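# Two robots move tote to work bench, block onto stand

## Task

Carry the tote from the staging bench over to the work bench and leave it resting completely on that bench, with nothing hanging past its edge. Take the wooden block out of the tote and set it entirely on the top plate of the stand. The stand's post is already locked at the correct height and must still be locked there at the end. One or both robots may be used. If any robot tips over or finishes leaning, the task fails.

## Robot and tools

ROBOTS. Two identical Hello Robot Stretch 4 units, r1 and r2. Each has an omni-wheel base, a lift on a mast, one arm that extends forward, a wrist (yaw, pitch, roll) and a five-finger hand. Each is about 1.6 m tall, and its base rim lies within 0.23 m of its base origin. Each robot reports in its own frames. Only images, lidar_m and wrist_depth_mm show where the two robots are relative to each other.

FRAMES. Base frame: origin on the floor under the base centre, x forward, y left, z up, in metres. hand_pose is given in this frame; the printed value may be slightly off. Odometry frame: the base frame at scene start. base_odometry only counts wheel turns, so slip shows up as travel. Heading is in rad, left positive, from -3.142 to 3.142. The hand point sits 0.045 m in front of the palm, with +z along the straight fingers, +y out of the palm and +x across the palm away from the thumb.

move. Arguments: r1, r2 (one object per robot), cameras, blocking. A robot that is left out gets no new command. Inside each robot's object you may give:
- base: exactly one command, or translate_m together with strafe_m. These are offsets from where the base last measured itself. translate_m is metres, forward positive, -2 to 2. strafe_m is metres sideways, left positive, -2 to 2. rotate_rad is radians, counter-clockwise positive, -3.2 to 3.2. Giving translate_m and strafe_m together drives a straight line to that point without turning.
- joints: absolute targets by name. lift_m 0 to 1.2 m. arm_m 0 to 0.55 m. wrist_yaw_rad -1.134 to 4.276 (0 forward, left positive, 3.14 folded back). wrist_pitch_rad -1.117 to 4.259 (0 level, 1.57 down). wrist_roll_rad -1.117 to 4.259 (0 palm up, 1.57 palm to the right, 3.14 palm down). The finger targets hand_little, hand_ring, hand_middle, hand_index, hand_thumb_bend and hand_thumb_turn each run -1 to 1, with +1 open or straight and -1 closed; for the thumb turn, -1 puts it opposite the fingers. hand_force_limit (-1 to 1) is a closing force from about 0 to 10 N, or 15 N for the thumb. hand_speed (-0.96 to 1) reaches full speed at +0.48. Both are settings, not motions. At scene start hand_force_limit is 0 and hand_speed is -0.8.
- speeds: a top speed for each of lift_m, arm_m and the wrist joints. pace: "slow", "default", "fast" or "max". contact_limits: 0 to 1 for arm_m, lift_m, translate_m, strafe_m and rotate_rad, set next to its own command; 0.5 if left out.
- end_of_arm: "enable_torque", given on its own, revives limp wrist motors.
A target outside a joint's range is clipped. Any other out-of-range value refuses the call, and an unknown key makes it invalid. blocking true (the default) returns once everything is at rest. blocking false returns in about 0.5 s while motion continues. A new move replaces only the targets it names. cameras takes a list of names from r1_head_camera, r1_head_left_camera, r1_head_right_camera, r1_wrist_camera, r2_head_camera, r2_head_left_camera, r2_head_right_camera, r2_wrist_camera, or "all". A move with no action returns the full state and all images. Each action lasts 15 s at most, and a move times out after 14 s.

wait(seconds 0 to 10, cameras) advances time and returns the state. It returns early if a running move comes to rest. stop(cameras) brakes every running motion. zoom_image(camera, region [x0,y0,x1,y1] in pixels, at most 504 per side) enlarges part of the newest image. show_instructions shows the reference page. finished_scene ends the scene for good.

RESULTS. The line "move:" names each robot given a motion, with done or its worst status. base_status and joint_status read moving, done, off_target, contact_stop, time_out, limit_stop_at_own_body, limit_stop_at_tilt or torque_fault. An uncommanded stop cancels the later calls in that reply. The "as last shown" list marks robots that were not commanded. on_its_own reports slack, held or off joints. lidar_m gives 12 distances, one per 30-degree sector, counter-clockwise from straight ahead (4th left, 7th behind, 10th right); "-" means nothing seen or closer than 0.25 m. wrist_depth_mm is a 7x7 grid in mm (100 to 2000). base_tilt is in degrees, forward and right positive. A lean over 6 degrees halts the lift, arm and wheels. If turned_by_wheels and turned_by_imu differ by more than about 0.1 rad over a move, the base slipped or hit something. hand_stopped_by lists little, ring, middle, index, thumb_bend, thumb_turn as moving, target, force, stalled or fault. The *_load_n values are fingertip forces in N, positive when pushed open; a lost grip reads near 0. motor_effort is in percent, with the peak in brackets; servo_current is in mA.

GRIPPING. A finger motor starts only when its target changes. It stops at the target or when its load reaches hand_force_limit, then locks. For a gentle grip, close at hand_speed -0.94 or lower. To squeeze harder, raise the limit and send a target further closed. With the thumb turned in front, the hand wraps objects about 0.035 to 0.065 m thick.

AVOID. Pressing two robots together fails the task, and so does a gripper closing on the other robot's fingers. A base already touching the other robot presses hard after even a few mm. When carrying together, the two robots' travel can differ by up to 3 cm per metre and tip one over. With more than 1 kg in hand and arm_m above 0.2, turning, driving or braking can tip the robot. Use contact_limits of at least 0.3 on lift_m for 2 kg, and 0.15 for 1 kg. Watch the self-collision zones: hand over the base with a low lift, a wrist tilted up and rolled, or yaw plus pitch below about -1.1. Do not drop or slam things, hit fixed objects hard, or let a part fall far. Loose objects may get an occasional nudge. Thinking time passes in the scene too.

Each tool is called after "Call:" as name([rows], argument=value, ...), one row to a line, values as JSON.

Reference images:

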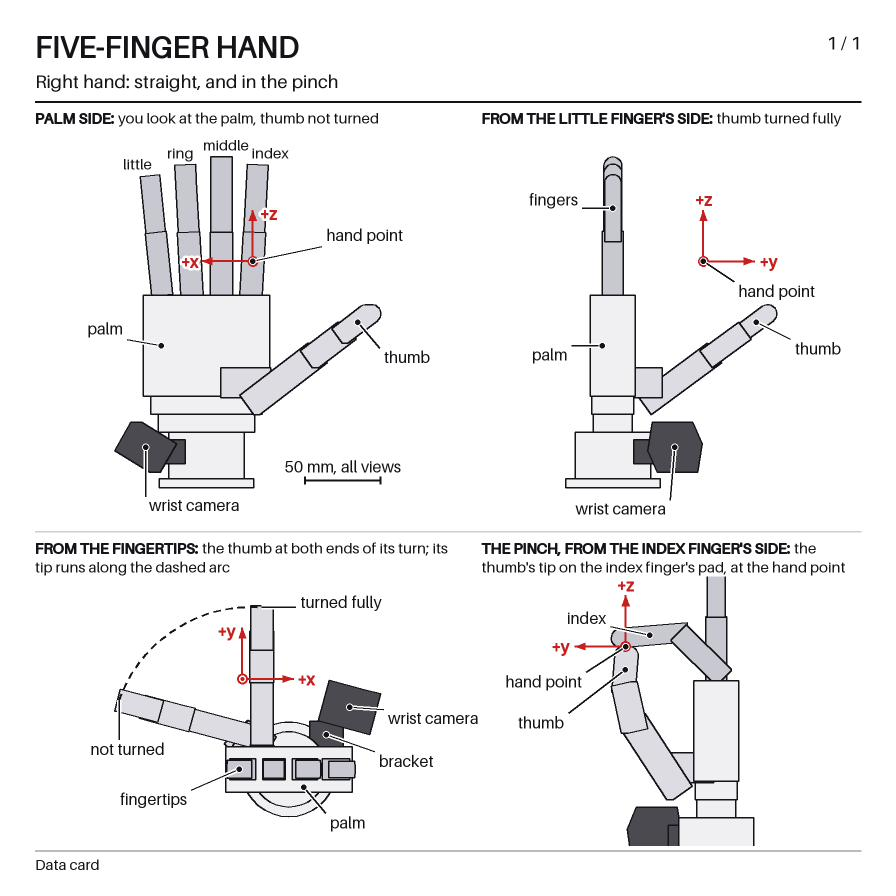

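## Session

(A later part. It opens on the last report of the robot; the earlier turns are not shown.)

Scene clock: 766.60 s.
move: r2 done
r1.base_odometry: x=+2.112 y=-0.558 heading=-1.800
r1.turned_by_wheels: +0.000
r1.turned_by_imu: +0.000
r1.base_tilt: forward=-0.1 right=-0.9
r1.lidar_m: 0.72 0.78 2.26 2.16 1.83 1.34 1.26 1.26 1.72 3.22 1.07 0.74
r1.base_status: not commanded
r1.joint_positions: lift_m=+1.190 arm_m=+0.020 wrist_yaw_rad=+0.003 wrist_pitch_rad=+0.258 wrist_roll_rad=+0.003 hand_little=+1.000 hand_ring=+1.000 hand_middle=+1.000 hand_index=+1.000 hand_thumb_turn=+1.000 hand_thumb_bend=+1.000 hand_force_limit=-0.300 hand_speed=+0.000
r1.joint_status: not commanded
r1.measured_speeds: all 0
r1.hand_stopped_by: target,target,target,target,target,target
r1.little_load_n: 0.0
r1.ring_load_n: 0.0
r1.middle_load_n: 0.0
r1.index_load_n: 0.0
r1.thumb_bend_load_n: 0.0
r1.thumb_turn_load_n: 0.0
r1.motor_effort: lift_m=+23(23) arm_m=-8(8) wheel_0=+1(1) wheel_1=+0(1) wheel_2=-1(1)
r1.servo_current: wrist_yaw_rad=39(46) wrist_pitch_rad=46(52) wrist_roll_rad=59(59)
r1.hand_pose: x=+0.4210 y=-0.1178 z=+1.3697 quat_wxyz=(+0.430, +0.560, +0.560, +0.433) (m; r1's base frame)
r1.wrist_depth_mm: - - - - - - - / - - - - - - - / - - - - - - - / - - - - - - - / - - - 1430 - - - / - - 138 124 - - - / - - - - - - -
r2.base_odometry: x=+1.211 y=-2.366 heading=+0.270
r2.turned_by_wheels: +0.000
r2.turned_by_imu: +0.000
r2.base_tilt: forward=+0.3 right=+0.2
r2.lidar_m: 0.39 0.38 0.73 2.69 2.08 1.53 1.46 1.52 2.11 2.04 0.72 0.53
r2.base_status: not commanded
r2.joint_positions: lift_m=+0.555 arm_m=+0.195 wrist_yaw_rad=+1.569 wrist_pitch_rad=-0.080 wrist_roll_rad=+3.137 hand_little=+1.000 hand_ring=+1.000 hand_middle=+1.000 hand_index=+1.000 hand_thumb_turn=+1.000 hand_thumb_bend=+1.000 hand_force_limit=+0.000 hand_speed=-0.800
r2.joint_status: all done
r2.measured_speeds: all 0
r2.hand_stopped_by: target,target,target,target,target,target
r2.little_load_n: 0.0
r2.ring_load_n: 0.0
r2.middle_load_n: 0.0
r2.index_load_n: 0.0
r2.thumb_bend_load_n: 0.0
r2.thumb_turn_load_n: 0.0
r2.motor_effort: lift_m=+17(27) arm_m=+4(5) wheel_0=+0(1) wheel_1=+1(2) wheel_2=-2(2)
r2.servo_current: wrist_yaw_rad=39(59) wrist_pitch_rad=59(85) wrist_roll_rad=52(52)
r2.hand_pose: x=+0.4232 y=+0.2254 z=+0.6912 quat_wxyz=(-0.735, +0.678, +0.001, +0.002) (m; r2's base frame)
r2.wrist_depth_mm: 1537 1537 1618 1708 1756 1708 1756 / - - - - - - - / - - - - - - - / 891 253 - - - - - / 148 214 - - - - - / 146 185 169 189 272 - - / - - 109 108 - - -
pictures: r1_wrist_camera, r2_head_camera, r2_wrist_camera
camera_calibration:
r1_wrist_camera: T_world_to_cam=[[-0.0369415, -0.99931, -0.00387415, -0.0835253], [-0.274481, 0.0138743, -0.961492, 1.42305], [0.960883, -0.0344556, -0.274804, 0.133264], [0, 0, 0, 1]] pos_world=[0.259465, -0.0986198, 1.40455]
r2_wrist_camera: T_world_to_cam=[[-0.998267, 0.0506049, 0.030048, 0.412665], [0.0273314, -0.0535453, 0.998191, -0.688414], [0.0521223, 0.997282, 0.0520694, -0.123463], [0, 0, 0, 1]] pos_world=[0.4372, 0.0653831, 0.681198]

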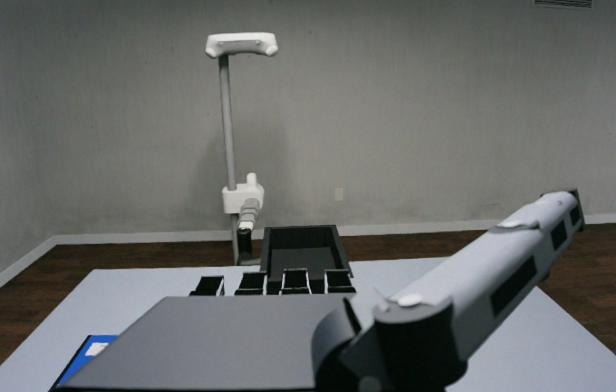

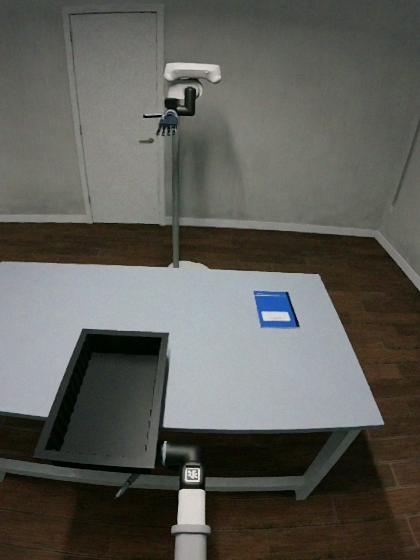

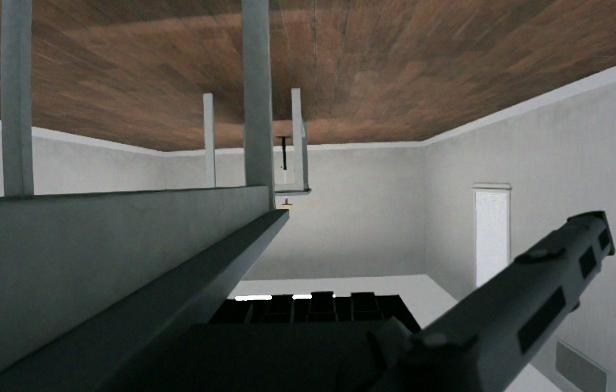

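Call:
move(r1={"base": {"rotate_rad": -0.02}, "joints": {"lift_m": 0.716, "wrist_pitch_rad": 0.25}}, r2={"joints": {"wrist_pitch_rad": -0.12, "lift_m": 0.55}})

Call:
move(r1={"base": {"translate_m": 0.4, "strafe_m": -0.012}, "pace": "slow"}, cameras=["r1_head_camera", "r1_wrist_camera", "r1_head_right_camera"])

Call:
zoom_image(camera="r1_head_camera", region=[150, 200, 350, 400])

Scene clock: 789.67 s.
move: r1 done; r2 done
r1.base_odometry: x=+2.112 y=-0.558 heading=-1.820
r1.turned_by_wheels: -0.020
r1.turned_by_imu: -0.019
r1.base_tilt: forward=-0.1 right=-1.0
r1.lidar_m: 0.70 0.76 2.25 2.15 1.86 1.33 1.23 1.26 1.67 3.33 1.06 0.75
r1.base_status: done
r1.joint_positions: lift_m=+0.716 arm_m=+0.020 wrist_yaw_rad=+0.003 wrist_pitch_rad=+0.258 wrist_roll_rad=+0.003 hand_little=+1.000 hand_ring=+1.000 hand_middle=+1.000 hand_index=+1.000 hand_thumb_turn=+1.000 hand_thumb_bend=+1.000 hand_force_limit=-0.300 hand_speed=+0.000
r1.joint_status: all done
r1.measured_speeds: all 0
r1.hand_stopped_by: target,target,target,target,target,target
r1.little_load_n: 0.0
r1.ring_load_n: 0.0
r1.middle_load_n: 0.0
r1.index_load_n: 0.0
r1.thumb_bend_load_n: 0.0
r1.thumb_turn_load_n: 0.0
r1.motor_effort: lift_m=+18(22) arm_m=-8(8) wheel_0=+2(6) wheel_1=+2(4) wheel_2=+0(2)
r1.servo_current: wrist_yaw_rad=33(46) wrist_pitch_rad=46(91) wrist_roll_rad=46(59)
r1.hand_pose: x=+0.4210 y=-0.1178 z=+0.8961 quat_wxyz=(+0.430, +0.560, +0.560, +0.433) (m; r1's base frame)
r1.wrist_depth_mm: - - - - - - - / - - - - - - - / - - - - - - - / - - - - - - - / - - 1983 - 1983 - - / 1618 1661 138 124 - - - / 1336 - - - - - -
r2.base_odometry: x=+1.211 y=-2.366 heading=+0.270
r2.turned_by_wheels: +0.000
r2.turned_by_imu: +0.001
r2.base_tilt: forward=+0.4 right=+0.1
r2.lidar_m: 0.38 0.38 0.72 2.69 2.10 1.51 1.47 1.52 2.09 2.03 0.70 0.53
r2.base_status: not commanded
r2.joint_positions: lift_m=+0.550 arm_m=+0.195 wrist_yaw_rad=+1.569 wrist_pitch_rad=-0.110 wrist_roll_rad=+3.137 hand_little=+1.000 hand_ring=+1.000 hand_middle=+1.000 hand_index=+1.000 hand_thumb_turn=+1.000 hand_thumb_bend=+1.000 hand_force_limit=+0.000 hand_speed=-0.800
r2.joint_status: all done
r2.measured_speeds: all 0
r2.hand_stopped_by: target,target,target,target,target,target
r2.little_load_n: -0.5
r2.ring_load_n: 0.0
r2.middle_load_n: 0.0
r2.index_load_n: 0.0
r2.thumb_bend_load_n: 0.0
r2.thumb_turn_load_n: 0.0
r2.motor_effort: lift_m=+17(17) arm_m=+4(5) wheel_0=+0(1) wheel_1=+2(2) wheel_2=-2(2)
r2.servo_current: wrist_yaw_rad=52(72) wrist_pitch_rad=65(98) wrist_roll_rad=46(52)
r2.hand_pose: x=+0.4232 y=+0.2266 z=+0.6929 quat_wxyz=(-0.745, +0.667, +0.001, +0.002) (m; r2's base frame)
r2.wrist_depth_mm: 1576 1618 1756 1863 1921 1863 1863 / - - - - - - - / - - - - - - - / 167 233 - - - - - / 148 202 - - - - - / 145 - 194 189 259 - - / - - 109 108 - - -
pictures: none

Scene clock: 794.97 s.
move: r1 done
r1.base_odometry: x=+2.002 y=-0.942 heading=-1.820
r1.turned_by_wheels: +0.000
r1.turned_by_imu: +0.001
r1.base_tilt: forward=+0.0 right=-1.0
r1.lidar_m: 0.31 0.33 0.48 2.17 2.28 1.76 1.64 1.64 2.28 2.56 0.48 0.34
r1.base_status: done
r1.joint_positions: lift_m=+0.716 arm_m=+0.020 wrist_yaw_rad=+0.003 wrist_pitch_rad=+0.258 wrist_roll_rad=+0.003 hand_little=+1.000 hand_ring=+1.000 hand_middle=+1.000 hand_index=+1.000 hand_thumb_turn=+1.000 hand_thumb_bend=+1.000 hand_force_limit=-0.300 hand_speed=+0.000
r1.joint_status: not commanded
r1.measured_speeds: all 0
r1.hand_stopped_by: target,target,target,target,target,target
r1.little_load_n: 0.0
r1.ring_load_n: 0.0
r1.middle_load_n: 0.0
r1.index_load_n: 0.0
r1.thumb_bend_load_n: 0.0
r1.thumb_turn_load_n: 0.0
r1.motor_effort: lift_m=+18(19) arm_m=-8(8) wheel_0=+3(11) wheel_1=+2(8) wheel_2=+0(7)
r1.servo_current: wrist_yaw_rad=39(46) wrist_pitch_rad=46(52) wrist_roll_rad=52(59)
r1.hand_pose: x=+0.4210 y=-0.1178 z=+0.8961 quat_wxyz=(+0.430, +0.560, +0.560, +0.433) (m; r1's base frame)
r1.wrist_depth_mm: - - - - - - - / - - - - - - - / - - 946 - - - - / - - - - - - - / - - - - - - - / - - 138 124 - - - / - - - - - - -
r2: as last shown
r2.base_tilt: forward=+0.3 right=+0.2
r2.lidar_m: 0.37 0.37 0.73 2.69 2.07 1.53 1.45 1.51 2.13 2.03 0.72 0.51
r2.little_load_n: 0.0
r2.ring_load_n: 0.5
r2.servo_current: wrist_yaw_rad=46(72) wrist_pitch_rad=65(85) wrist_roll_rad=46(59)
r2.wrist_depth_mm: 1661 1661 1756 1808 1808 1863 1863 / - - - - - - - / - - - - - - - / 167 234 - - - - - / 148 202 - - - - - / 145 - 193 189 259 - - / - - 109 108 - - -
pictures: r1_head_camera, r1_head_right_camera, r1_wrist_camera
camera_calibration:
r1_wrist_camera: T_world_to_cam=[[-0.0370371, -0.999306, -0.00384704, -0.0853599], [-0.274387, 0.0138711, -0.961519, 0.967691], [0.960906, -0.0345563, -0.274711, 0.00301364], [0, 0, 0, 1]] pos_world=[0.259465, -0.0986195, 0.930953]

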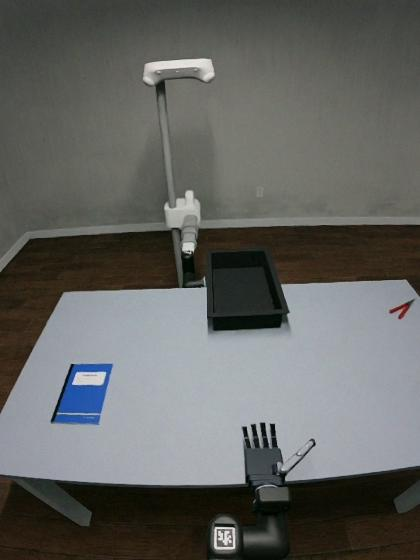

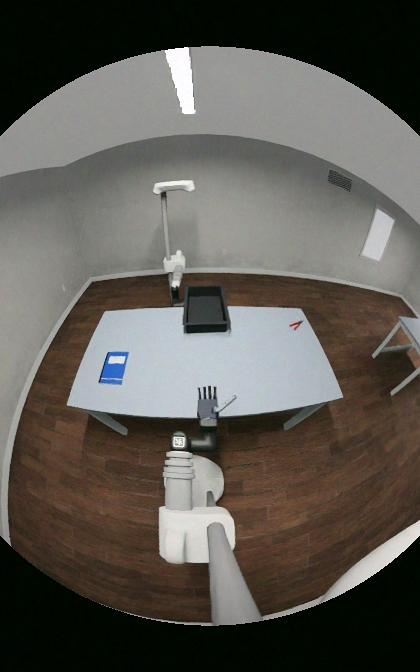

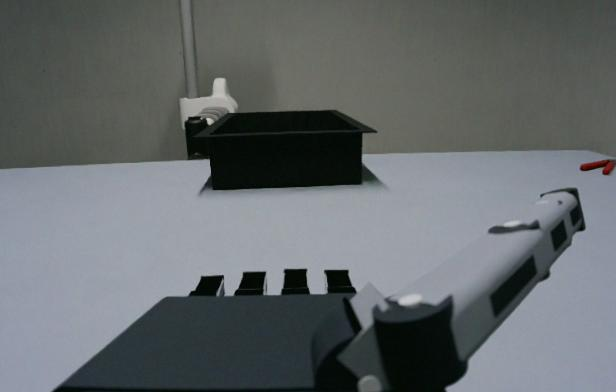

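Scaled by 2.520 from the camera's 420x560 image, which has a finer 1200x1600 frame.

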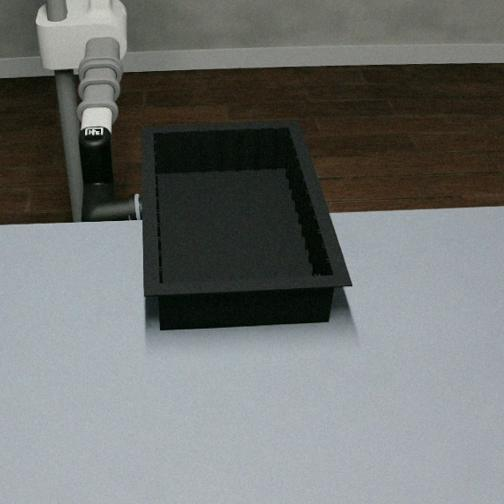

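Call:
move(r1={"joints": {"arm_m": 0.38}, "speeds": {"arm_m": 0.15}, "contact_limits": {"arm_m": 0.2}}, cameras=["r1_head_camera", "r1_wrist_camera", "r2_head_camera"])

Call:
zoom_image(camera="r1_head_camera", region=[150, 200, 350, 400])

Scene clock: 803.43 s.
move: r1 done
r1.base_odometry: x=+2.002 y=-0.942 heading=-1.820
r1.turned_by_wheels: +0.000
r1.turned_by_imu: +0.001
r1.base_tilt: forward=+0.0 right=-0.8
r1.lidar_m: 0.31 0.33 0.46 2.18 2.25 1.76 1.64 1.65 2.27 2.53 0.49 0.34
r1.base_status: not commanded
r1.joint_positions: lift_m=+0.716 arm_m=+0.380 wrist_yaw_rad=+0.003 wrist_pitch_rad=+0.258 wrist_roll_rad=+0.002 hand_little=+1.000 hand_ring=+1.000 hand_middle=+1.000 hand_index=+1.000 hand_thumb_turn=+1.000 hand_thumb_bend=+1.000 hand_force_limit=-0.300 hand_speed=+0.000
r1.joint_status: all done
r1.measured_speeds: all 0
r1.hand_stopped_by: target,target,target,target,target,target
r1.little_load_n: 0.0
r1.ring_load_n: 0.5
r1.middle_load_n: 0.0
r1.index_load_n: 0.0
r1.thumb_bend_load_n: 0.0
r1.thumb_turn_load_n: 0.0
r1.motor_effort: lift_m=+18(19) arm_m=+8(11) wheel_0=+2(2) wheel_1=+2(2) wheel_2=+0(0)
r1.servo_current: wrist_yaw_rad=39(46) wrist_pitch_rad=52(52) wrist_roll_rad=52(59)
r1.contact_limits: arm_m 0.2
r1.hand_pose: x=+0.7803 y=-0.1178 z=+0.8961 quat_wxyz=(+0.430, +0.560, +0.560, +0.433) (m; r1's base frame)
r1.wrist_depth_mm: - - - - - - - / - - - - - - - / - - 878 - - - - / - 320 237 - 279 - - / - - - - - - - / - 246 138 124 - - - / - - - - - - -
r2: as last shown
r2.lidar_m: 0.39 0.36 0.72 2.69 2.07 1.53 1.46 1.52 2.10 2.02 0.72 0.52
r2.ring_load_n: 0.0
r2.thumb_turn_load_n: -0.5
r2.motor_effort: lift_m=+16(17) arm_m=+4(5) wheel_0=+0(1) wheel_1=+2(2) wheel_2=-1(2)
r2.servo_current: wrist_yaw_rad=72(72) wrist_pitch_rad=52(91) wrist_roll_rad=33(59)
r2.wrist_depth_mm: 1576 1708 1756 1863 1921 1921 1808 / - - - - - - - / - - - - - - - / 167 234 - - - - - / 148 202 - - - - - / 146 - 194 189 258 - - / - - 109 108 - - -
pictures: r1_head_camera, r1_wrist_camera, r2_head_camera
camera_calibration:
r1_wrist_camera: T_world_to_cam=[[-0.0370771, -0.999306, -0.00362605, -0.0722335], [-0.274392, 0.0136697, -0.961521, 1.06626], [0.960903, -0.0346554, -0.274709, -0.34225], [0, 0, 0, 1]] pos_world=[0.618765, -0.0986196, 0.930953]

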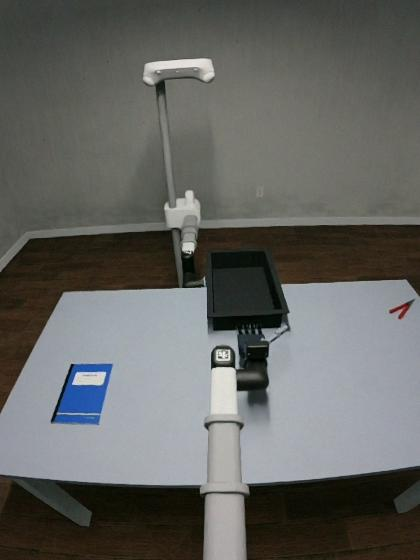

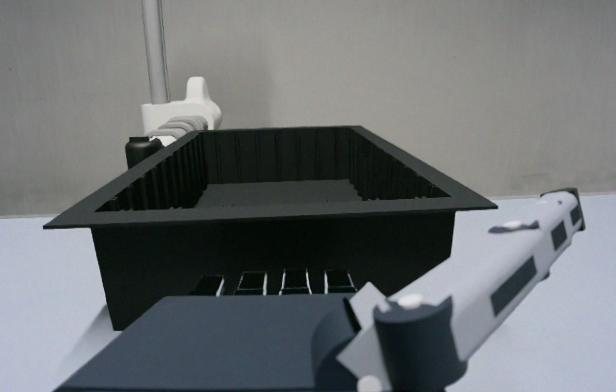

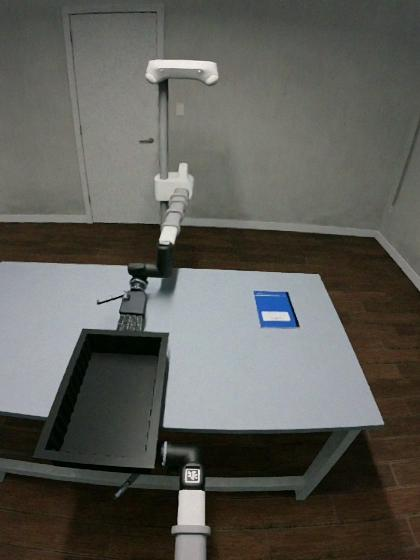

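Scaled by 2.520 from the camera's 420x560 image, which has a finer 1200x1600 frame.

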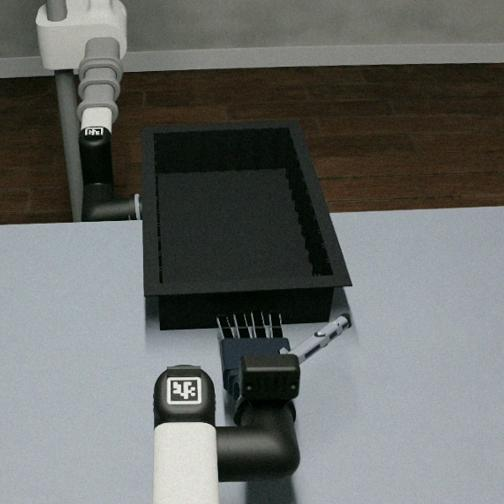

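Call:
move(r1={"joints": {"arm_m": 0.44}, "speeds": {"arm_m": 0.06}, "contact_limits": {"arm_m": 0.3}}, cameras=["r1_head_camera", "r1_wrist_camera", "r2_head_camera", "r2_wrist_camera"])

Call:
zoom_image(camera="r2_head_camera", region=[0, 310, 220, 500])

Scene clock: 806.93 s.
move: r1 done
r1.base_odometry: x=+2.002 y=-0.942 heading=-1.820
r1.turned_by_wheels: +0.000
r1.turned_by_imu: +0.000
r1.base_tilt: forward=+0.0 right=-0.9
r1.lidar_m: 0.31 0.34 0.48 2.17 2.25 1.75 1.63 1.66 2.26 2.54 0.47 0.34
r1.base_status: not commanded
r1.joint_positions: lift_m=+0.716 arm_m=+0.440 wrist_yaw_rad=+0.002 wrist_pitch_rad=+0.258 wrist_roll_rad=+0.002 hand_little=+1.000 hand_ring=+1.000 hand_middle=+1.000 hand_index=+1.000 hand_thumb_turn=+1.000 hand_thumb_bend=+1.000 hand_force_limit=-0.300 hand_speed=+0.000
r1.joint_status: all done
r1.measured_speeds: all 0
r1.hand_stopped_by: target,target,target,target,target,target
r1.little_load_n: 0.0
r1.ring_load_n: 0.0
r1.middle_load_n: 0.0
r1.index_load_n: 0.0
r1.thumb_bend_load_n: 0.0
r1.thumb_turn_load_n: 0.0
r1.motor_effort: lift_m=+18(19) arm_m=+9(10) wheel_0=+2(3) wheel_1=+2(2) wheel_2=+0(0)
r1.servo_current: wrist_yaw_rad=33(46) wrist_pitch_rad=46(52) wrist_roll_rad=52(59)
r1.contact_limits: arm_m 0.3
r1.hand_pose: x=+0.8403 y=-0.1178 z=+0.8961 quat_wxyz=(+0.430, +0.560, +0.560, +0.433) (m; r1's base frame)
r1.wrist_depth_mm: - - - - - - - / - - - - - - - / - 946 1042 603 - - - / - 332 - 217 260 - - / 205 204 203 - - - - / - - 138 124 - - - / - - - - - - -
r2: as last shown
r2.turned_by_imu: +0.000
r2.base_tilt: forward=+0.3 right=+0.1
r2.lidar_m: 0.32 0.33 0.47 2.69 2.09 1.53 1.44 1.53 2.09 2.04 0.71 0.53
r2.motor_effort: lift_m=+16(17) arm_m=+4(5) wheel_0=+0(1) wheel_1=+2(2) wheel_2=-2(2)
r2.servo_current: wrist_yaw_rad=59(72) wrist_pitch_rad=65(72) wrist_roll_rad=39(46)
r2.wrist_depth_mm: 1618 1661 1708 1863 1863 1921 1863 / - - - - - - - / - - - - - - - / 168 234 - - - - - / 148 202 - - - - - / 145 - 193 189 236 - - / - - 109 108 - - -
pictures: r1_head_camera, r1_wrist_camera, r2_head_camera, r2_wrist_camera
camera_calibration:
r1_wrist_camera: T_world_to_cam=[[-0.037173, -0.999302, -0.00359822, -0.069969], [-0.274391, 0.0136692, -0.961521, 1.08273], [0.960899, -0.0347553, -0.274708, -0.399912], [0, 0, 0, 1]] pos_world=[0.678765, -0.0986193, 0.930953]
r2_wrist_camera: T_world_to_cam=[[-0.998269, 0.0497124, 0.0314172, 0.411812], [0.0272305, -0.0827643, 0.996197, -0.681863], [0.0521236, 0.995328, 0.0812674, -0.144518], [0, 0, 0, 1]] pos_world=[0.4372, 0.0669366, 0.678076]

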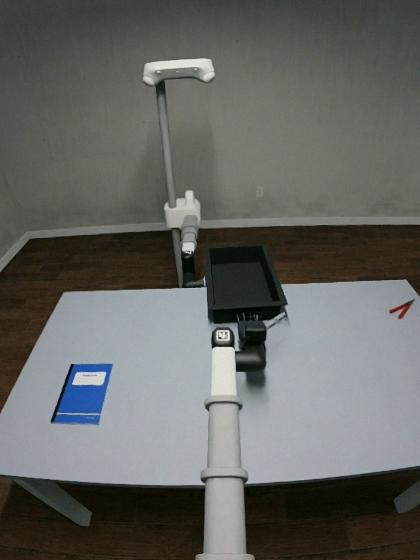

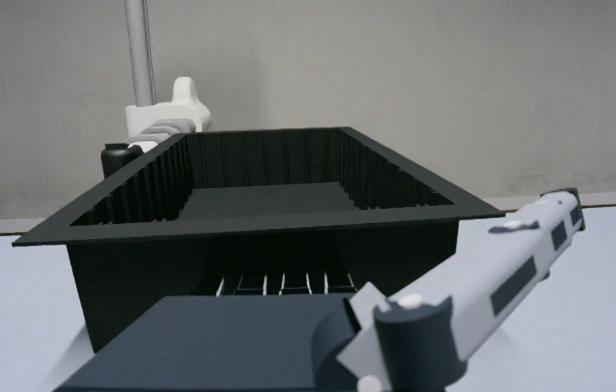

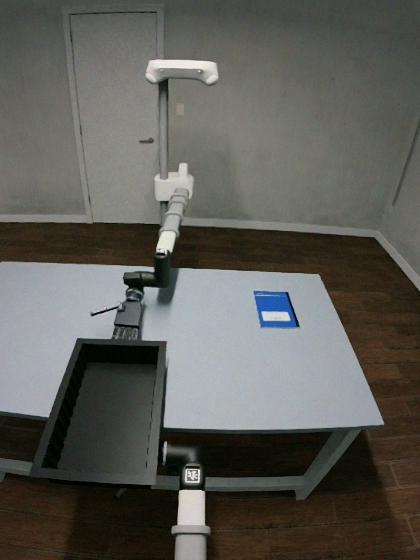

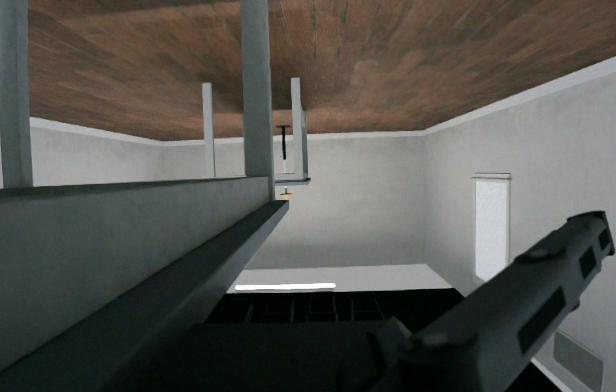

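Scaled by 2.291 from the camera's 420x560 image, which has a finer 1200x1600 frame.

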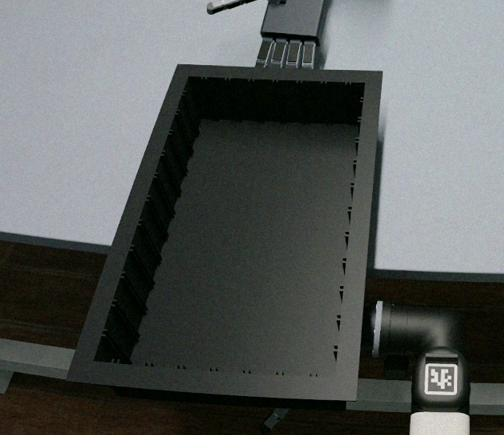

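Call:
move(r2={"joints": {"lift_m": 0.5535}, "speeds": {"lift_m": 0.03}})

Call:
move(r1={"joints": {"arm_m": 0.5}, "speeds": {"arm_m": 0.05}, "contact_limits": {"arm_m": 0.3}}, cameras=["r1_head_camera", "r1_wrist_camera", "r2_head_camera", "r2_wrist_camera"])

Call:
zoom_image(camera="r2_head_camera", region=[0, 310, 220, 530])

Scene clock: 818.60 s.
move: r2 done
r1: as last shown
r1.base_tilt: forward=-0.1 right=-0.9
r1.lidar_m: 0.32 0.34 0.46 2.17 2.26 1.75 1.63 1.65 2.27 2.56 0.48 0.34
r1.motor_effort: lift_m=+18(19) arm_m=+9(9) wheel_0=+2(2) wheel_1=+2(2) wheel_2=+0(0)
r1.servo_current: wrist_yaw_rad=39(46) wrist_pitch_rad=46(52) wrist_roll_rad=52(59)
r1.contact_limits: arm_m 0.3
r1.wrist_depth_mm: - - - - - - - / - - - - - - - / - 931 1025 603 - - - / - 332 - 217 259 - - / 205 204 203 - - - - / - - 138 124 - - - / - - - - - - -
r2.base_odometry: x=+1.211 y=-2.366 heading=+0.270
r2.turned_by_wheels: +0.000
r2.turned_by_imu: +0.000
r2.base_tilt: forward=+0.4 right=+0.2
r2.lidar_m: 0.34 0.32 0.45 2.70 2.08 1.53 1.47 1.53 2.09 2.04 0.72 0.51
r2.base_status: not commanded
r2.joint_positions: lift_m=+0.553 arm_m=+0.195 wrist_yaw_rad=+1.569 wrist_pitch_rad=-0.110 wrist_roll_rad=+3.137 hand_little=+1.000 hand_ring=+1.000 hand_middle=+1.000 hand_index=+1.000 hand_thumb_turn=+1.000 hand_thumb_bend=+1.000 hand_force_limit=+0.000 hand_speed=-0.800
r2.joint_status: all done
r2.measured_speeds: all 0
r2.hand_stopped_by: target,target,target,target,target,target
r2.little_load_n: 0.0
r2.ring_load_n: 0.0
r2.middle_load_n: 0.0
r2.index_load_n: 0.0
r2.thumb_bend_load_n: 0.0
r2.thumb_turn_load_n: 0.0
r2.motor_effort: lift_m=+26(26) arm_m=+4(4) wheel_0=+0(1) wheel_1=+2(2) wheel_2=-1(2)
r2.servo_current: wrist_yaw_rad=59(59) wrist_pitch_rad=59(78) wrist_roll_rad=39(52)
r2.hand_pose: x=+0.4232 y=+0.2266 z=+0.6957 quat_wxyz=(-0.745, +0.667, +0.001, +0.002) (m; r2's base frame)
r2.wrist_depth_mm: 1618 1661 1808 1863 1921 1921 1921 / - - - - - - - / - - - - - - - / 159 234 - - - - - / 148 201 - - - - - / 145 - 193 189 230 - - / - - 109 108 - - -
pictures: none

Scene clock: 820.20 s.
move: r1 done
r1.base_odometry: x=+2.002 y=-0.942 heading=-1.820
r1.turned_by_wheels: +0.000
r1.turned_by_imu: +0.000
r1.base_tilt: forward=-0.1 right=-0.9
r1.lidar_m: 0.32 0.34 0.46 2.17 2.27 1.75 1.63 1.64 2.28 2.54 0.48 0.34
r1.base_status: not commanded
r1.joint_positions: lift_m=+0.716 arm_m=+0.500 wrist_yaw_rad=+0.002 wrist_pitch_rad=+0.258 wrist_roll_rad=+0.002 hand_little=+1.000 hand_ring=+1.000 hand_middle=+1.000 hand_index=+1.000 hand_thumb_turn=+1.000 hand_thumb_bend=+1.000 hand_force_limit=-0.300 hand_speed=+0.000
r1.joint_status: all done
r1.measured_speeds: all 0
r1.hand_stopped_by: target,target,target,target,target,target
r1.little_load_n: 0.0
r1.ring_load_n: 0.0
r1.middle_load_n: 0.0
r1.index_load_n: 0.0
r1.thumb_bend_load_n: 0.0
r1.thumb_turn_load_n: 0.0
r1.motor_effort: lift_m=+19(19) arm_m=+8(10) wheel_0=+2(3) wheel_1=+2(2) wheel_2=-1(1)
r1.servo_current: wrist_yaw_rad=33(46) wrist_pitch_rad=46(52) wrist_roll_rad=59(65)
r1.contact_limits: arm_m 0.3
r1.hand_pose: x=+0.9003 y=-0.1178 z=+0.8961 quat_wxyz=(+0.431, +0.560, +0.560, +0.433) (m; r1's base frame)
r1.wrist_depth_mm: - - - - - - - / - - - - - - - / - 741 - - - - - / - 322 200 - 216 - - / - - - - - - - / - - 138 124 - - - / - - - - - - -
r2: as last shown
r2.base_tilt: forward=+0.3 right=+0.2
r2.lidar_m: 0.32 0.29 0.36 2.69 2.08 1.53 1.46 1.51 2.09 2.03 0.71 0.52
r2.thumb_turn_load_n: -0.5
r2.motor_effort: lift_m=+26(26) arm_m=+4(5) wheel_0=+0(1) wheel_1=+2(2) wheel_2=-2(2)
r2.servo_current: wrist_yaw_rad=65(78) wrist_pitch_rad=65(78) wrist_roll_rad=46(59)
r2.wrist_depth_mm: 1576 1618 1808 1808 1921 1863 1863 / - - - - - - - / - - - - - - - / 167 235 - - - - - / 149 202 - - - - - / 146 - 193 189 222 - - / - - 108 108 - - -
pictures: r1_head_camera, r1_wrist_camera, r2_head_camera, r2_wrist_camera
camera_calibration:
r1_wrist_camera: T_world_to_cam=[[-0.0371721, -0.999302, -0.00361027, -0.0677281], [-0.274179, 0.0136729, -0.961581, 1.09909], [0.96096, -0.0347542, -0.274496, -0.457808], [0, 0, 0, 1]] pos_world=[0.738765, -0.0986193, 0.930952]
r2_wrist_camera: T_world_to_cam=[[-0.998269, 0.0496991, 0.0314408, 0.411709], [0.0272286, -0.0832696, 0.996155, -0.684588], [0.0521261, 0.995287, 0.0817722, -0.145087], [0, 0, 0, 1]] pos_world=[0.4372, 0.0669358, 0.680876]

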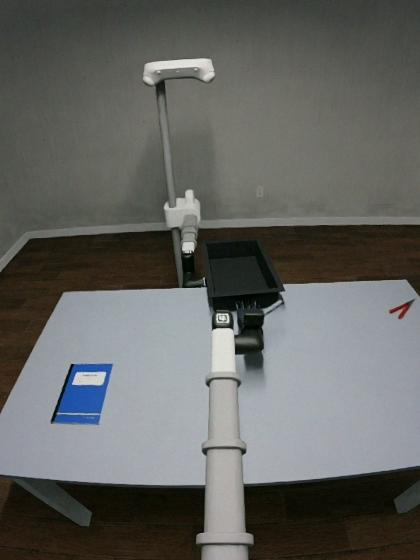

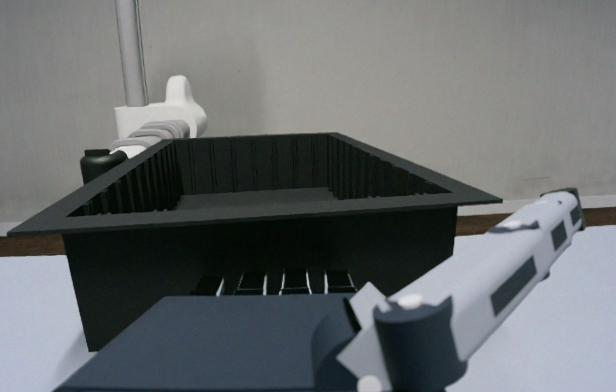

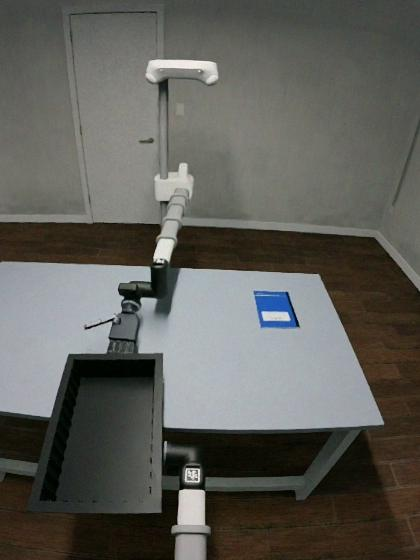

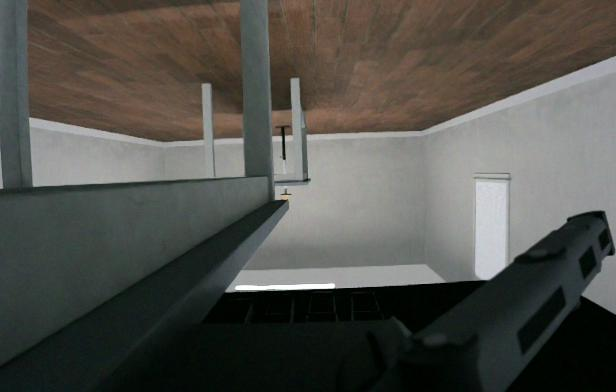

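Scaled by 2.291 from the camera's 420x560 image, which has a finer 1200x1600 frame.

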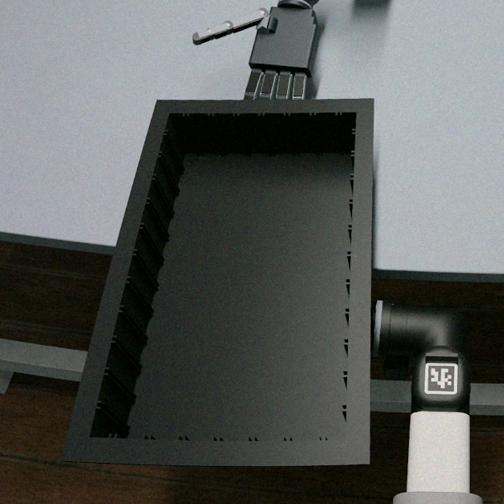

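Call:
move(r1={"joints": {"arm_m": 0.485}, "speeds": {"arm_m": 0.1}})

Call:
move(r1={"base": {"strafe_m": 0.04}, "pace": "slow"})

Call:
move(r1={"joints": {"arm_m": 0.518}, "speeds": {"arm_m": 0.05}, "contact_limits": {"arm_m": 0.3}}, cameras=["r1_head_camera", "r1_wrist_camera", "r2_head_camera", "r2_wrist_camera"])

Call:
zoom_image(camera="r2_head_camera", region=[0, 310, 220, 530])

Scene clock: 834.23 s.
move: r1 done
r1.base_odometry: x=+2.002 y=-0.942 heading=-1.820
r1.turned_by_wheels: +0.000
r1.turned_by_imu: +0.000
r1.base_tilt: forward=-0.1 right=-0.9
r1.lidar_m: 0.32 0.34 0.45 2.17 2.27 1.75 1.62 1.64 2.29 2.56 0.47 0.34
r1.base_status: not commanded
r1.joint_positions: lift_m=+0.716 arm_m=+0.485 wrist_yaw_rad=+0.002 wrist_pitch_rad=+0.258 wrist_roll_rad=+0.002 hand_little=+1.000 hand_ring=+1.000 hand_middle=+1.000 hand_index=+1.000 hand_thumb_turn=+1.000 hand_thumb_bend=+1.000 hand_force_limit=-0.300 hand_speed=+0.000
r1.joint_status: all done
r1.measured_speeds: all 0
r1.hand_stopped_by: target,target,target,target,target,target
r1.little_load_n: 0.0
r1.ring_load_n: 0.0
r1.middle_load_n: 0.0
r1.index_load_n: 0.0
r1.thumb_bend_load_n: 0.0
r1.thumb_turn_load_n: 0.0
r1.motor_effort: lift_m=+18(19) arm_m=-8(9) wheel_0=+2(2) wheel_1=+2(2) wheel_2=+0(0)
r1.servo_current: wrist_yaw_rad=39(39) wrist_pitch_rad=46(52) wrist_roll_rad=59(59)
r1.hand_pose: x=+0.8860 y=-0.1179 z=+0.8961 quat_wxyz=(+0.431, +0.560, +0.560, +0.433) (m; r1's base frame)
r1.wrist_depth_mm: - - - - - - - / - - - - - - - / - 878 1042 - - - - / - 220 217 - 235 - - / - - - - - - - / - 228 138 124 - - - / - - - - - - -
r2: as last shown
r2.base_tilt: forward=+0.4 right=+0.1
r2.lidar_m: 0.34 0.28 0.37 2.70 2.07 1.54 1.45 1.53 2.11 2.03 0.70 0.52
r2.index_load_n: -0.5
r2.thumb_turn_load_n: 0.0
r2.motor_effort: lift_m=+26(26) arm_m=+4(4) wheel_0=+0(1) wheel_1=+2(2) wheel_2=-1(2)
r2.servo_current: wrist_yaw_rad=59(65) wrist_pitch_rad=59(72) wrist_roll_rad=46(52)
r2.wrist_depth_mm: 1618 1618 1808 1863 1863 1921 1863 / - - - - - - - / - - - - - - - / 167 234 - - - - - / 148 202 - - - - - / 145 - 194 189 222 - - / - - 108 108 - - -
pictures: none

Scene clock: 835.70 s.
move: r1 done
r1.base_odometry: x=+2.040 y=-0.952 heading=-1.820
r1.turned_by_wheels: +0.000
r1.turned_by_imu: +0.000
r1.base_tilt: forward=+0.1 right=-0.9
r1.lidar_m: 0.31 0.33 0.46 2.12 2.20 1.75 1.64 1.66 2.27 2.58 0.47 0.34
r1.base_status: done
r1.joint_positions: lift_m=+0.716 arm_m=+0.485 wrist_yaw_rad=+0.002 wrist_pitch_rad=+0.258 wrist_roll_rad=+0.002 hand_little=+1.000 hand_ring=+1.000 hand_middle=+1.000 hand_index=+1.000 hand_thumb_turn=+1.000 hand_thumb_bend=+1.000 hand_force_limit=-0.300 hand_speed=+0.000
r1.joint_status: not commanded
r1.measured_speeds: all 0
r1.hand_stopped_by: target,target,target,target,target,target
r1.little_load_n: 0.0
r1.ring_load_n: 0.0
r1.middle_load_n: 0.0
r1.index_load_n: 0.0
r1.thumb_bend_load_n: 0.0
r1.thumb_turn_load_n: 0.0
r1.motor_effort: lift_m=+18(19) arm_m=-8(9) wheel_0=-3(9) wheel_1=+1(11) wheel_2=+0(2)
r1.servo_current: wrist_yaw_rad=39(46) wrist_pitch_rad=46(52) wrist_roll_rad=52(59)
r1.hand_pose: x=+0.8860 y=-0.1179 z=+0.8961 quat_wxyz=(+0.431, +0.560, +0.560, +0.433) (m; r1's base frame)
r1.wrist_depth_mm: - - - - - - - / - - - - - - - / - - 891 - - - - / - 276 216 215 233 257 - / - 455 - - - - - / - - 138 124 - - - / - - - - - - -
r2: as last shown
r2.base_tilt: forward=+0.3 right=+0.2
r2.lidar_m: 0.34 0.29 0.38 2.68 2.09 1.52 1.46 1.52 2.12 2.04 0.72 0.52
r2.index_load_n: 0.0
r2.motor_effort: lift_m=+26(27) arm_m=+4(5) wheel_0=+0(1) wheel_1=+2(2) wheel_2=-2(2)
r2.servo_current: wrist_yaw_rad=39(65) wrist_pitch_rad=59(85) wrist_roll_rad=39(52)
r2.wrist_depth_mm: 1618 1618 1756 1863 1863 1921 1863 / - - - - - - - / - - - - - - - / 167 236 - - - - - / 149 202 - - - - - / 145 - 194 189 221 - - / - - 109 108 - - -
pictures: none

Scene clock: 836.77 s.
move: r1 done
r1.base_odometry: x=+2.040 y=-0.952 heading=-1.820
r1.turned_by_wheels: +0.000
r1.turned_by_imu: +0.000
r1.base_tilt: forward=+0.0 right=-0.8
r1.lidar_m: 0.30 0.35 0.47 2.13 2.21 1.76 1.63 1.66 2.27 2.59 0.47 0.33
r1.base_status: not commanded
r1.joint_positions: lift_m=+0.716 arm_m=+0.518 wrist_yaw_rad=+0.002 wrist_pitch_rad=+0.258 wrist_roll_rad=+0.002 hand_little=+1.000 hand_ring=+1.000 hand_middle=+1.000 hand_index=+1.000 hand_thumb_turn=+1.000 hand_thumb_bend=+1.000 hand_force_limit=-0.300 hand_speed=+0.000
r1.joint_status: all done
r1.measured_speeds: all 0
r1.hand_stopped_by: target,target,target,target,target,target
r1.little_load_n: 0.0
r1.ring_load_n: 0.0
r1.middle_load_n: 0.0
r1.index_load_n: 0.0
r1.thumb_bend_load_n: 0.0
r1.thumb_turn_load_n: 0.0
r1.motor_effort: lift_m=+18(19) arm_m=+9(11) wheel_0=-3(3) wheel_1=+1(1) wheel_2=+0(1)
r1.servo_current: wrist_yaw_rad=39(46) wrist_pitch_rad=39(52) wrist_roll_rad=46(59)
r1.contact_limits: arm_m 0.3
r1.hand_pose: x=+0.9183 y=-0.1179 z=+0.8961 quat_wxyz=(+0.431, +0.560, +0.560, +0.433) (m; r1's base frame)
r1.wrist_depth_mm: - - - - - - - / - - - - - - - / - 854 854 - - - - / - 245 200 216 234 259 - / - 415 - - - - - / - - 138 124 - - - / - - - - - - -
r2: as last shown
r2.base_tilt: forward=+0.4 right=+0.1
r2.lidar_m: 0.31 0.27 0.35 2.72 2.08 1.53 1.46 1.52 2.09 2.03 0.71 0.53
r2.thumb_bend_load_n: 0.5
r2.motor_effort: lift_m=+26(27) arm_m=+4(4) wheel_0=+1(1) wheel_1=+2(2) wheel_2=-2(2)
r2.servo_current: wrist_yaw_rad=52(65) wrist_pitch_rad=65(72) wrist_roll_rad=46(52)
r2.hand_pose: x=+0.4231 y=+0.2266 z=+0.6957 quat_wxyz=(-0.745, +0.667, +0.001, +0.002) (m; r2's base frame)
r2.wrist_depth_mm: 1576 1708 1756 1808 1921 1863 1808 / - - - - - - - / - - - - - - - / 172 242 - - - - - / 152 221 - - - - - / 148 - 222 189 221 - - / - - 109 108 - - -
pictures: r1_head_camera, r1_wrist_camera, r2_head_camera, r2_wrist_camera
camera_calibration:
r1_wrist_camera: T_world_to_cam=[[-0.0372959, -0.999297, -0.00367846, -0.0669008], [-0.274175, 0.0137724, -0.961581, 1.10403], [0.960956, -0.0348545, -0.274496, -0.475113], [0, 0, 0, 1]] pos_world=[0.756765, -0.0986188, 0.930952]
r2_wrist_camera: T_world_to_cam=[[-0.998303, 0.0489908, 0.0314796, 0.411646], [0.0273267, -0.0832459, 0.996154, -0.68463], [0.0514229, 0.995324, 0.0817659, -0.14477], [0, 0, 0, 1]] pos_world=[0.4371, 0.0669331, 0.680876]

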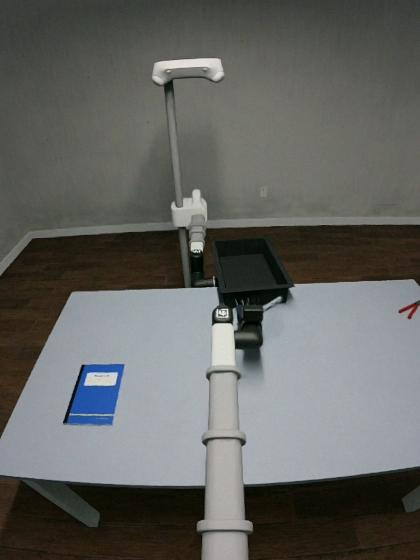

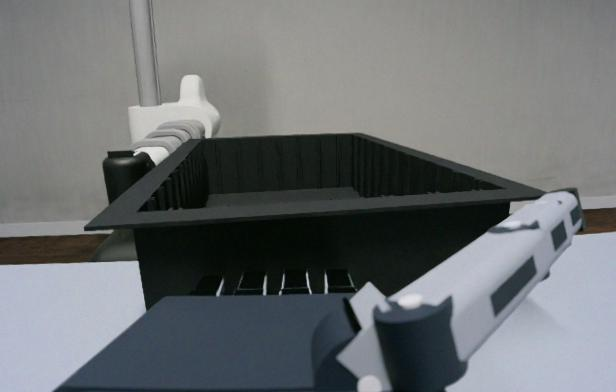

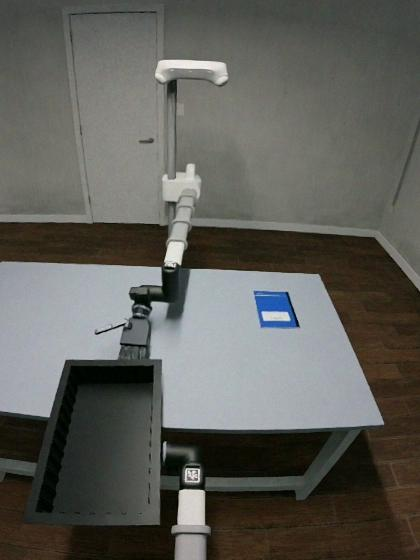

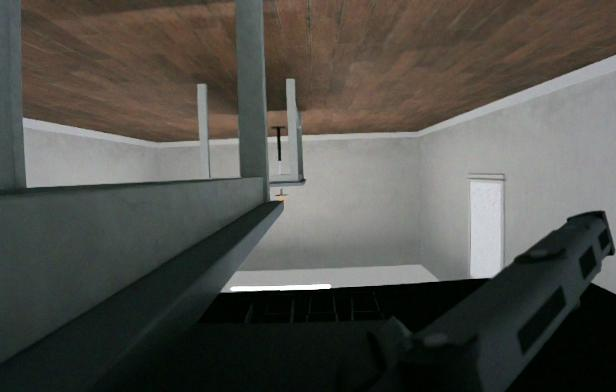

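Scaled by 2.291 from the camera's 420x560 image, which has a finer 1200x1600 frame.

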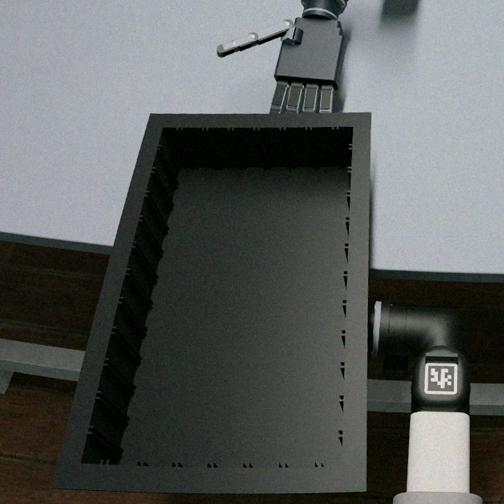

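Call:
move(r1={"joints": {"arm_m": 0.47}, "speeds": {"arm_m": 0.1}})

Call:
move(r2={"joints": {"lift_m": 0.562}, "speeds": {"lift_m": 0.03}})

Call:
move(r2={"joints": {"lift_m": 0.572}, "speeds": {"lift_m": 0.03}}, cameras=["r1_head_camera", "r1_wrist_camera", "r2_head_camera", "r2_wrist_camera"])

Call:
zoom_image(camera="r2_head_camera", region=[0, 310, 220, 530])

Call:
zoom_image(camera="r1_wrist_camera", region=[60, 80, 616, 340])

Scene clock: 847.67 s.
move: r1 done
r1.base_odometry: x=+2.040 y=-0.952 heading=-1.820
r1.turned_by_wheels: +0.000
r1.turned_by_imu: +0.001
r1.base_tilt: forward=+0.1 right=-0.9
r1.lidar_m: 0.32 0.33 0.47 2.11 2.23 1.75 1.64 1.65 2.29 2.58 0.45 0.33
r1.base_status: not commanded
r1.joint_positions: lift_m=+0.716 arm_m=+0.470 wrist_yaw_rad=+0.002 wrist_pitch_rad=+0.258 wrist_roll_rad=+0.002 hand_little=+1.000 hand_ring=+1.000 hand_middle=+1.000 hand_index=+1.000 hand_thumb_turn=+1.000 hand_thumb_bend=+1.000 hand_force_limit=-0.300 hand_speed=+0.000
r1.joint_status: all done
r1.measured_speeds: all 0
r1.hand_stopped_by: target,target,target,target,target,target
r1.little_load_n: 0.0
r1.ring_load_n: 0.0
r1.middle_load_n: 0.0
r1.index_load_n: 0.0
r1.thumb_bend_load_n: 0.0
r1.thumb_turn_load_n: 0.0
r1.motor_effort: lift_m=+18(19) arm_m=-8(11) wheel_0=-3(3) wheel_1=+1(1) wheel_2=+1(1)
r1.servo_current: wrist_yaw_rad=39(46) wrist_pitch_rad=46(52) wrist_roll_rad=52(65)
r1.hand_pose: x=+0.8710 y=-0.1179 z=+0.8961 quat_wxyz=(+0.431, +0.560, +0.560, +0.433) (m; r1's base frame)
r1.wrist_depth_mm: - - - - - - - / - - - - - - - / - - 904 - - - - / - - 242 262 263 297 - / - 455 - - - - - / - - 138 124 - - - / - - - - - - -
r2: as last shown
r2.base_tilt: forward=+0.3 right=+0.3
r2.lidar_m: 0.35 0.27 0.36 2.68 2.08 1.53 1.46 1.53 2.11 2.02 0.70 0.52
r2.middle_load_n: -0.5
r2.thumb_bend_load_n: 0.0
r2.motor_effort: lift_m=+26(27) arm_m=+4(5) wheel_0=+0(1) wheel_1=+2(2) wheel_2=-2(2)
r2.servo_current: wrist_yaw_rad=78(78) wrist_pitch_rad=65(78) wrist_roll_rad=46(59)
r2.wrist_depth_mm: 1618 1661 1708 1863 1863 1863 1863 / - - - - - - - / - - - - - - - / 163 241 - - - - - / 151 220 - - - - - / 149 - 223 189 221 - - / - - 109 108 - - -
pictures: none

Scene clock: 848.33 s.
move: r2 done
r1: as last shown
r1.turned_by_imu: +0.000
r1.base_tilt: forward=+0.0 right=-0.8
r1.lidar_m: 0.32 0.34 0.45 2.13 2.22 1.73 1.64 1.65 2.29 2.60 0.49 0.34
r1.motor_effort: lift_m=+19(19) arm_m=-8(9) wheel_0=-2(3) wheel_1=+1(1) wheel_2=+0(1)
r1.servo_current: wrist_yaw_rad=39(46) wrist_pitch_rad=46(52) wrist_roll_rad=52(59)
r1.wrist_depth_mm: - - - - - - - / - - - - - - - / - - 715 647 - - - / - - 244 250 273 306 - / - 445 - - - - - / - - 138 124 - - - / - - - - - - -
r2.base_odometry: x=+1.211 y=-2.366 heading=+0.270
r2.turned_by_wheels: +0.000
r2.turned_by_imu: +0.000
r2.base_tilt: forward=+0.4 right=+0.2
r2.lidar_m: 0.33 0.27 0.35 2.68 2.07 1.53 1.47 1.52 2.09 2.03 0.72 0.53
r2.base_status: not commanded
r2.joint_positions: lift_m=+0.561 arm_m=+0.195 wrist_yaw_rad=+1.569 wrist_pitch_rad=-0.110 wrist_roll_rad=+3.138 hand_little=+1.000 hand_ring=+1.000 hand_middle=+1.000 hand_index=+1.000 hand_thumb_turn=+1.000 hand_thumb_bend=+1.000 hand_force_limit=+0.000 hand_speed=-0.800
r2.joint_status: all done
r2.measured_speeds: all 0
r2.hand_stopped_by: target,target,target,target,target,target
r2.little_load_n: 0.0
r2.ring_load_n: 0.0
r2.middle_load_n: -3.0
r2.index_load_n: 0.0
r2.thumb_bend_load_n: 0.0
r2.thumb_turn_load_n: -0.5
r2.motor_effort: lift_m=+28(29) arm_m=+4(4) wheel_0=+0(0) wheel_1=+2(2) wheel_2=-1(2)
r2.servo_current: wrist_yaw_rad=39(78) wrist_pitch_rad=65(78) wrist_roll_rad=39(46)
r2.hand_pose: x=+0.4231 y=+0.2266 z=+0.7040 quat_wxyz=(-0.745, +0.667, +0.001, +0.002) (m; r2's base frame)
r2.wrist_depth_mm: 1576 1661 1808 1863 1863 1921 1863 / - - - - - - - / - - - - - - - / 162 225 - - - - - / 151 220 - - - - - / 142 - 213 190 220 - - / - - 108 108 - - -
pictures: none

Scene clock: 849.03 s.
move: r2 done
r1: as last shown
r1.lidar_m: 0.32 0.35 0.48 2.12 2.23 1.76 1.65 1.65 2.28 2.59 0.48 0.33
r1.ring_load_n: 0.5
r1.motor_effort: lift_m=+19(19) arm_m=-8(8) wheel_0=-3(3) wheel_1=+1(1) wheel_2=+0(1)
r1.servo_current: wrist_yaw_rad=33(46) wrist_pitch_rad=39(52) wrist_roll_rad=52(59)
r1.wrist_depth_mm: - - - - - - - / - - - - - - - / - - 707 - 603 - - / - 525 - - - 290 - / - 442 - - - - - / - - 138 124 - - - / - - - - - - -
r2.base_odometry: x=+1.211 y=-2.366 heading=+0.270
r2.turned_by_wheels: +0.000
r2.turned_by_imu: +0.000
r2.base_tilt: forward=+0.4 right=+0.1
r2.lidar_m: 0.34 0.27 0.33 2.71 2.09 1.52 1.46 1.53 2.10 2.05 0.71 0.51
r2.base_status: not commanded
r2.joint_positions: lift_m=+0.571 arm_m=+0.195 wrist_yaw_rad=+1.569 wrist_pitch_rad=-0.110 wrist_roll_rad=+3.138 hand_little=+1.000 hand_ring=+1.000 hand_middle=+1.000 hand_index=+1.000 hand_thumb_turn=+1.000 hand_thumb_bend=+1.000 hand_force_limit=+0.000 hand_speed=-0.800
r2.joint_status: all done
r2.measured_speeds: all 0
r2.hand_stopped_by: target,target,target,target,target,target
r2.little_load_n: 0.0
r2.ring_load_n: 0.0
r2.middle_load_n: -2.5
r2.index_load_n: 0.0
r2.thumb_bend_load_n: 0.0
r2.thumb_turn_load_n: 0.0
r2.motor_effort: lift_m=+28(30) arm_m=+4(4) wheel_0=+0(1) wheel_1=+2(2) wheel_2=-2(2)
r2.servo_current: wrist_yaw_rad=52(65) wrist_pitch_rad=65(78) wrist_roll_rad=46(46)
r2.hand_pose: x=+0.4231 y=+0.2266 z=+0.7140 quat_wxyz=(-0.745, +0.667, +0.001, +0.002) (m; r2's base frame)
r2.wrist_depth_mm: 1618 1708 1863 1921 1863 1863 1863 / - - - - - - - / - - - - - - - / 154 224 - - - - - / 151 208 - - - - - / 119 - 215 190 220 - - / - 119 108 108 - - -
pictures: r1_head_camera, r1_wrist_camera, r2_head_camera, r2_wrist_camera
camera_calibration:
r1_wrist_camera: T_world_to_cam=[[-0.0372959, -0.999297, -0.00367846, -0.0686649], [-0.274175, 0.0137724, -0.961581, 1.09106], [0.960956, -0.0348545, -0.274496, -0.42966], [0, 0, 0, 1]] pos_world=[0.709465, -0.0986188, 0.930952]
r2_wrist_camera: T_world_to_cam=[[-0.9983, 0.0489821, 0.0315791, 0.411], [0.0274264, -0.08325, 0.996151, -0.702901], [0.0514225, 0.995324, 0.0817651, -0.146265], [0, 0, 0, 1]] pos_world=[0.437101, 0.0669331, 0.699176]

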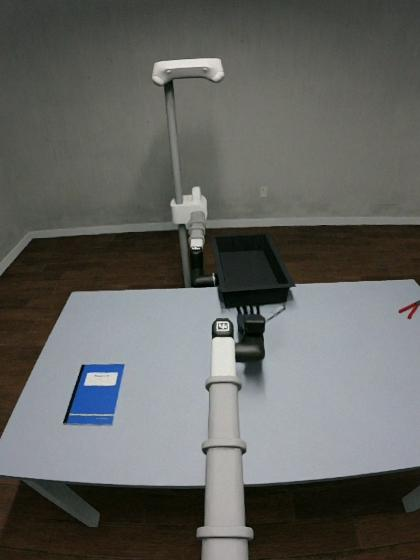

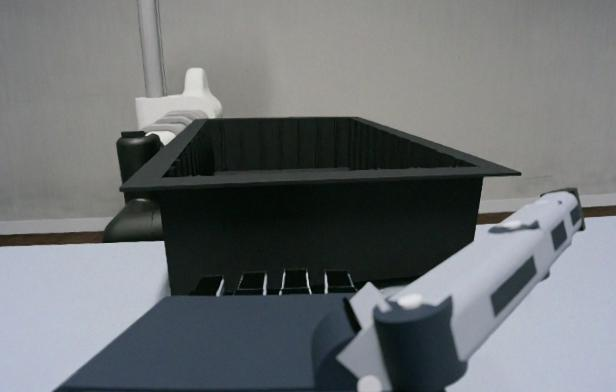

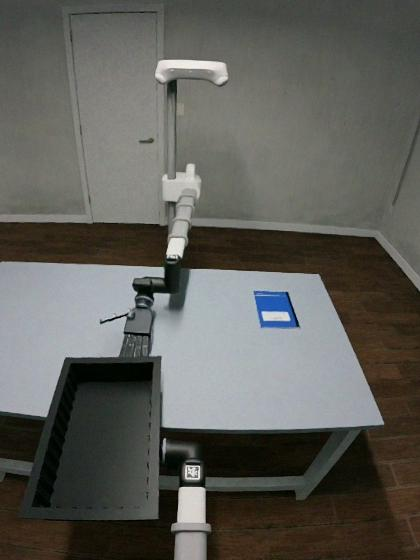

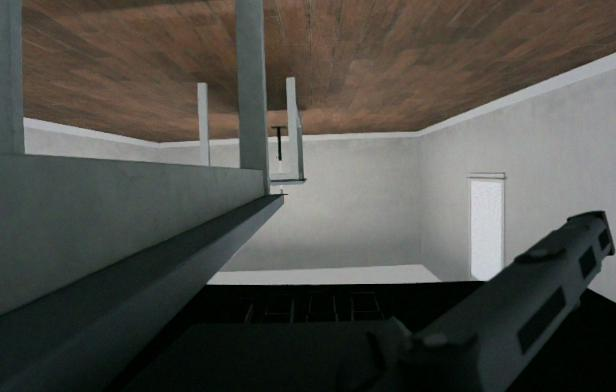

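Scaled by 2.291 from the camera's 420x560 image, which has a finer 1200x1600 frame.

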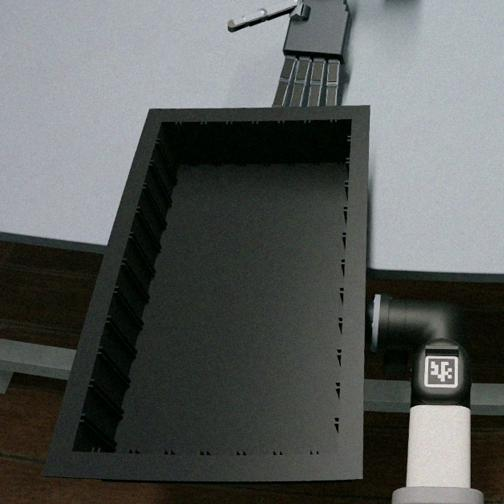

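Region (60, 80, 616, 340) is 556x260 pixels. A region can be at most 504 by 504 pixels.


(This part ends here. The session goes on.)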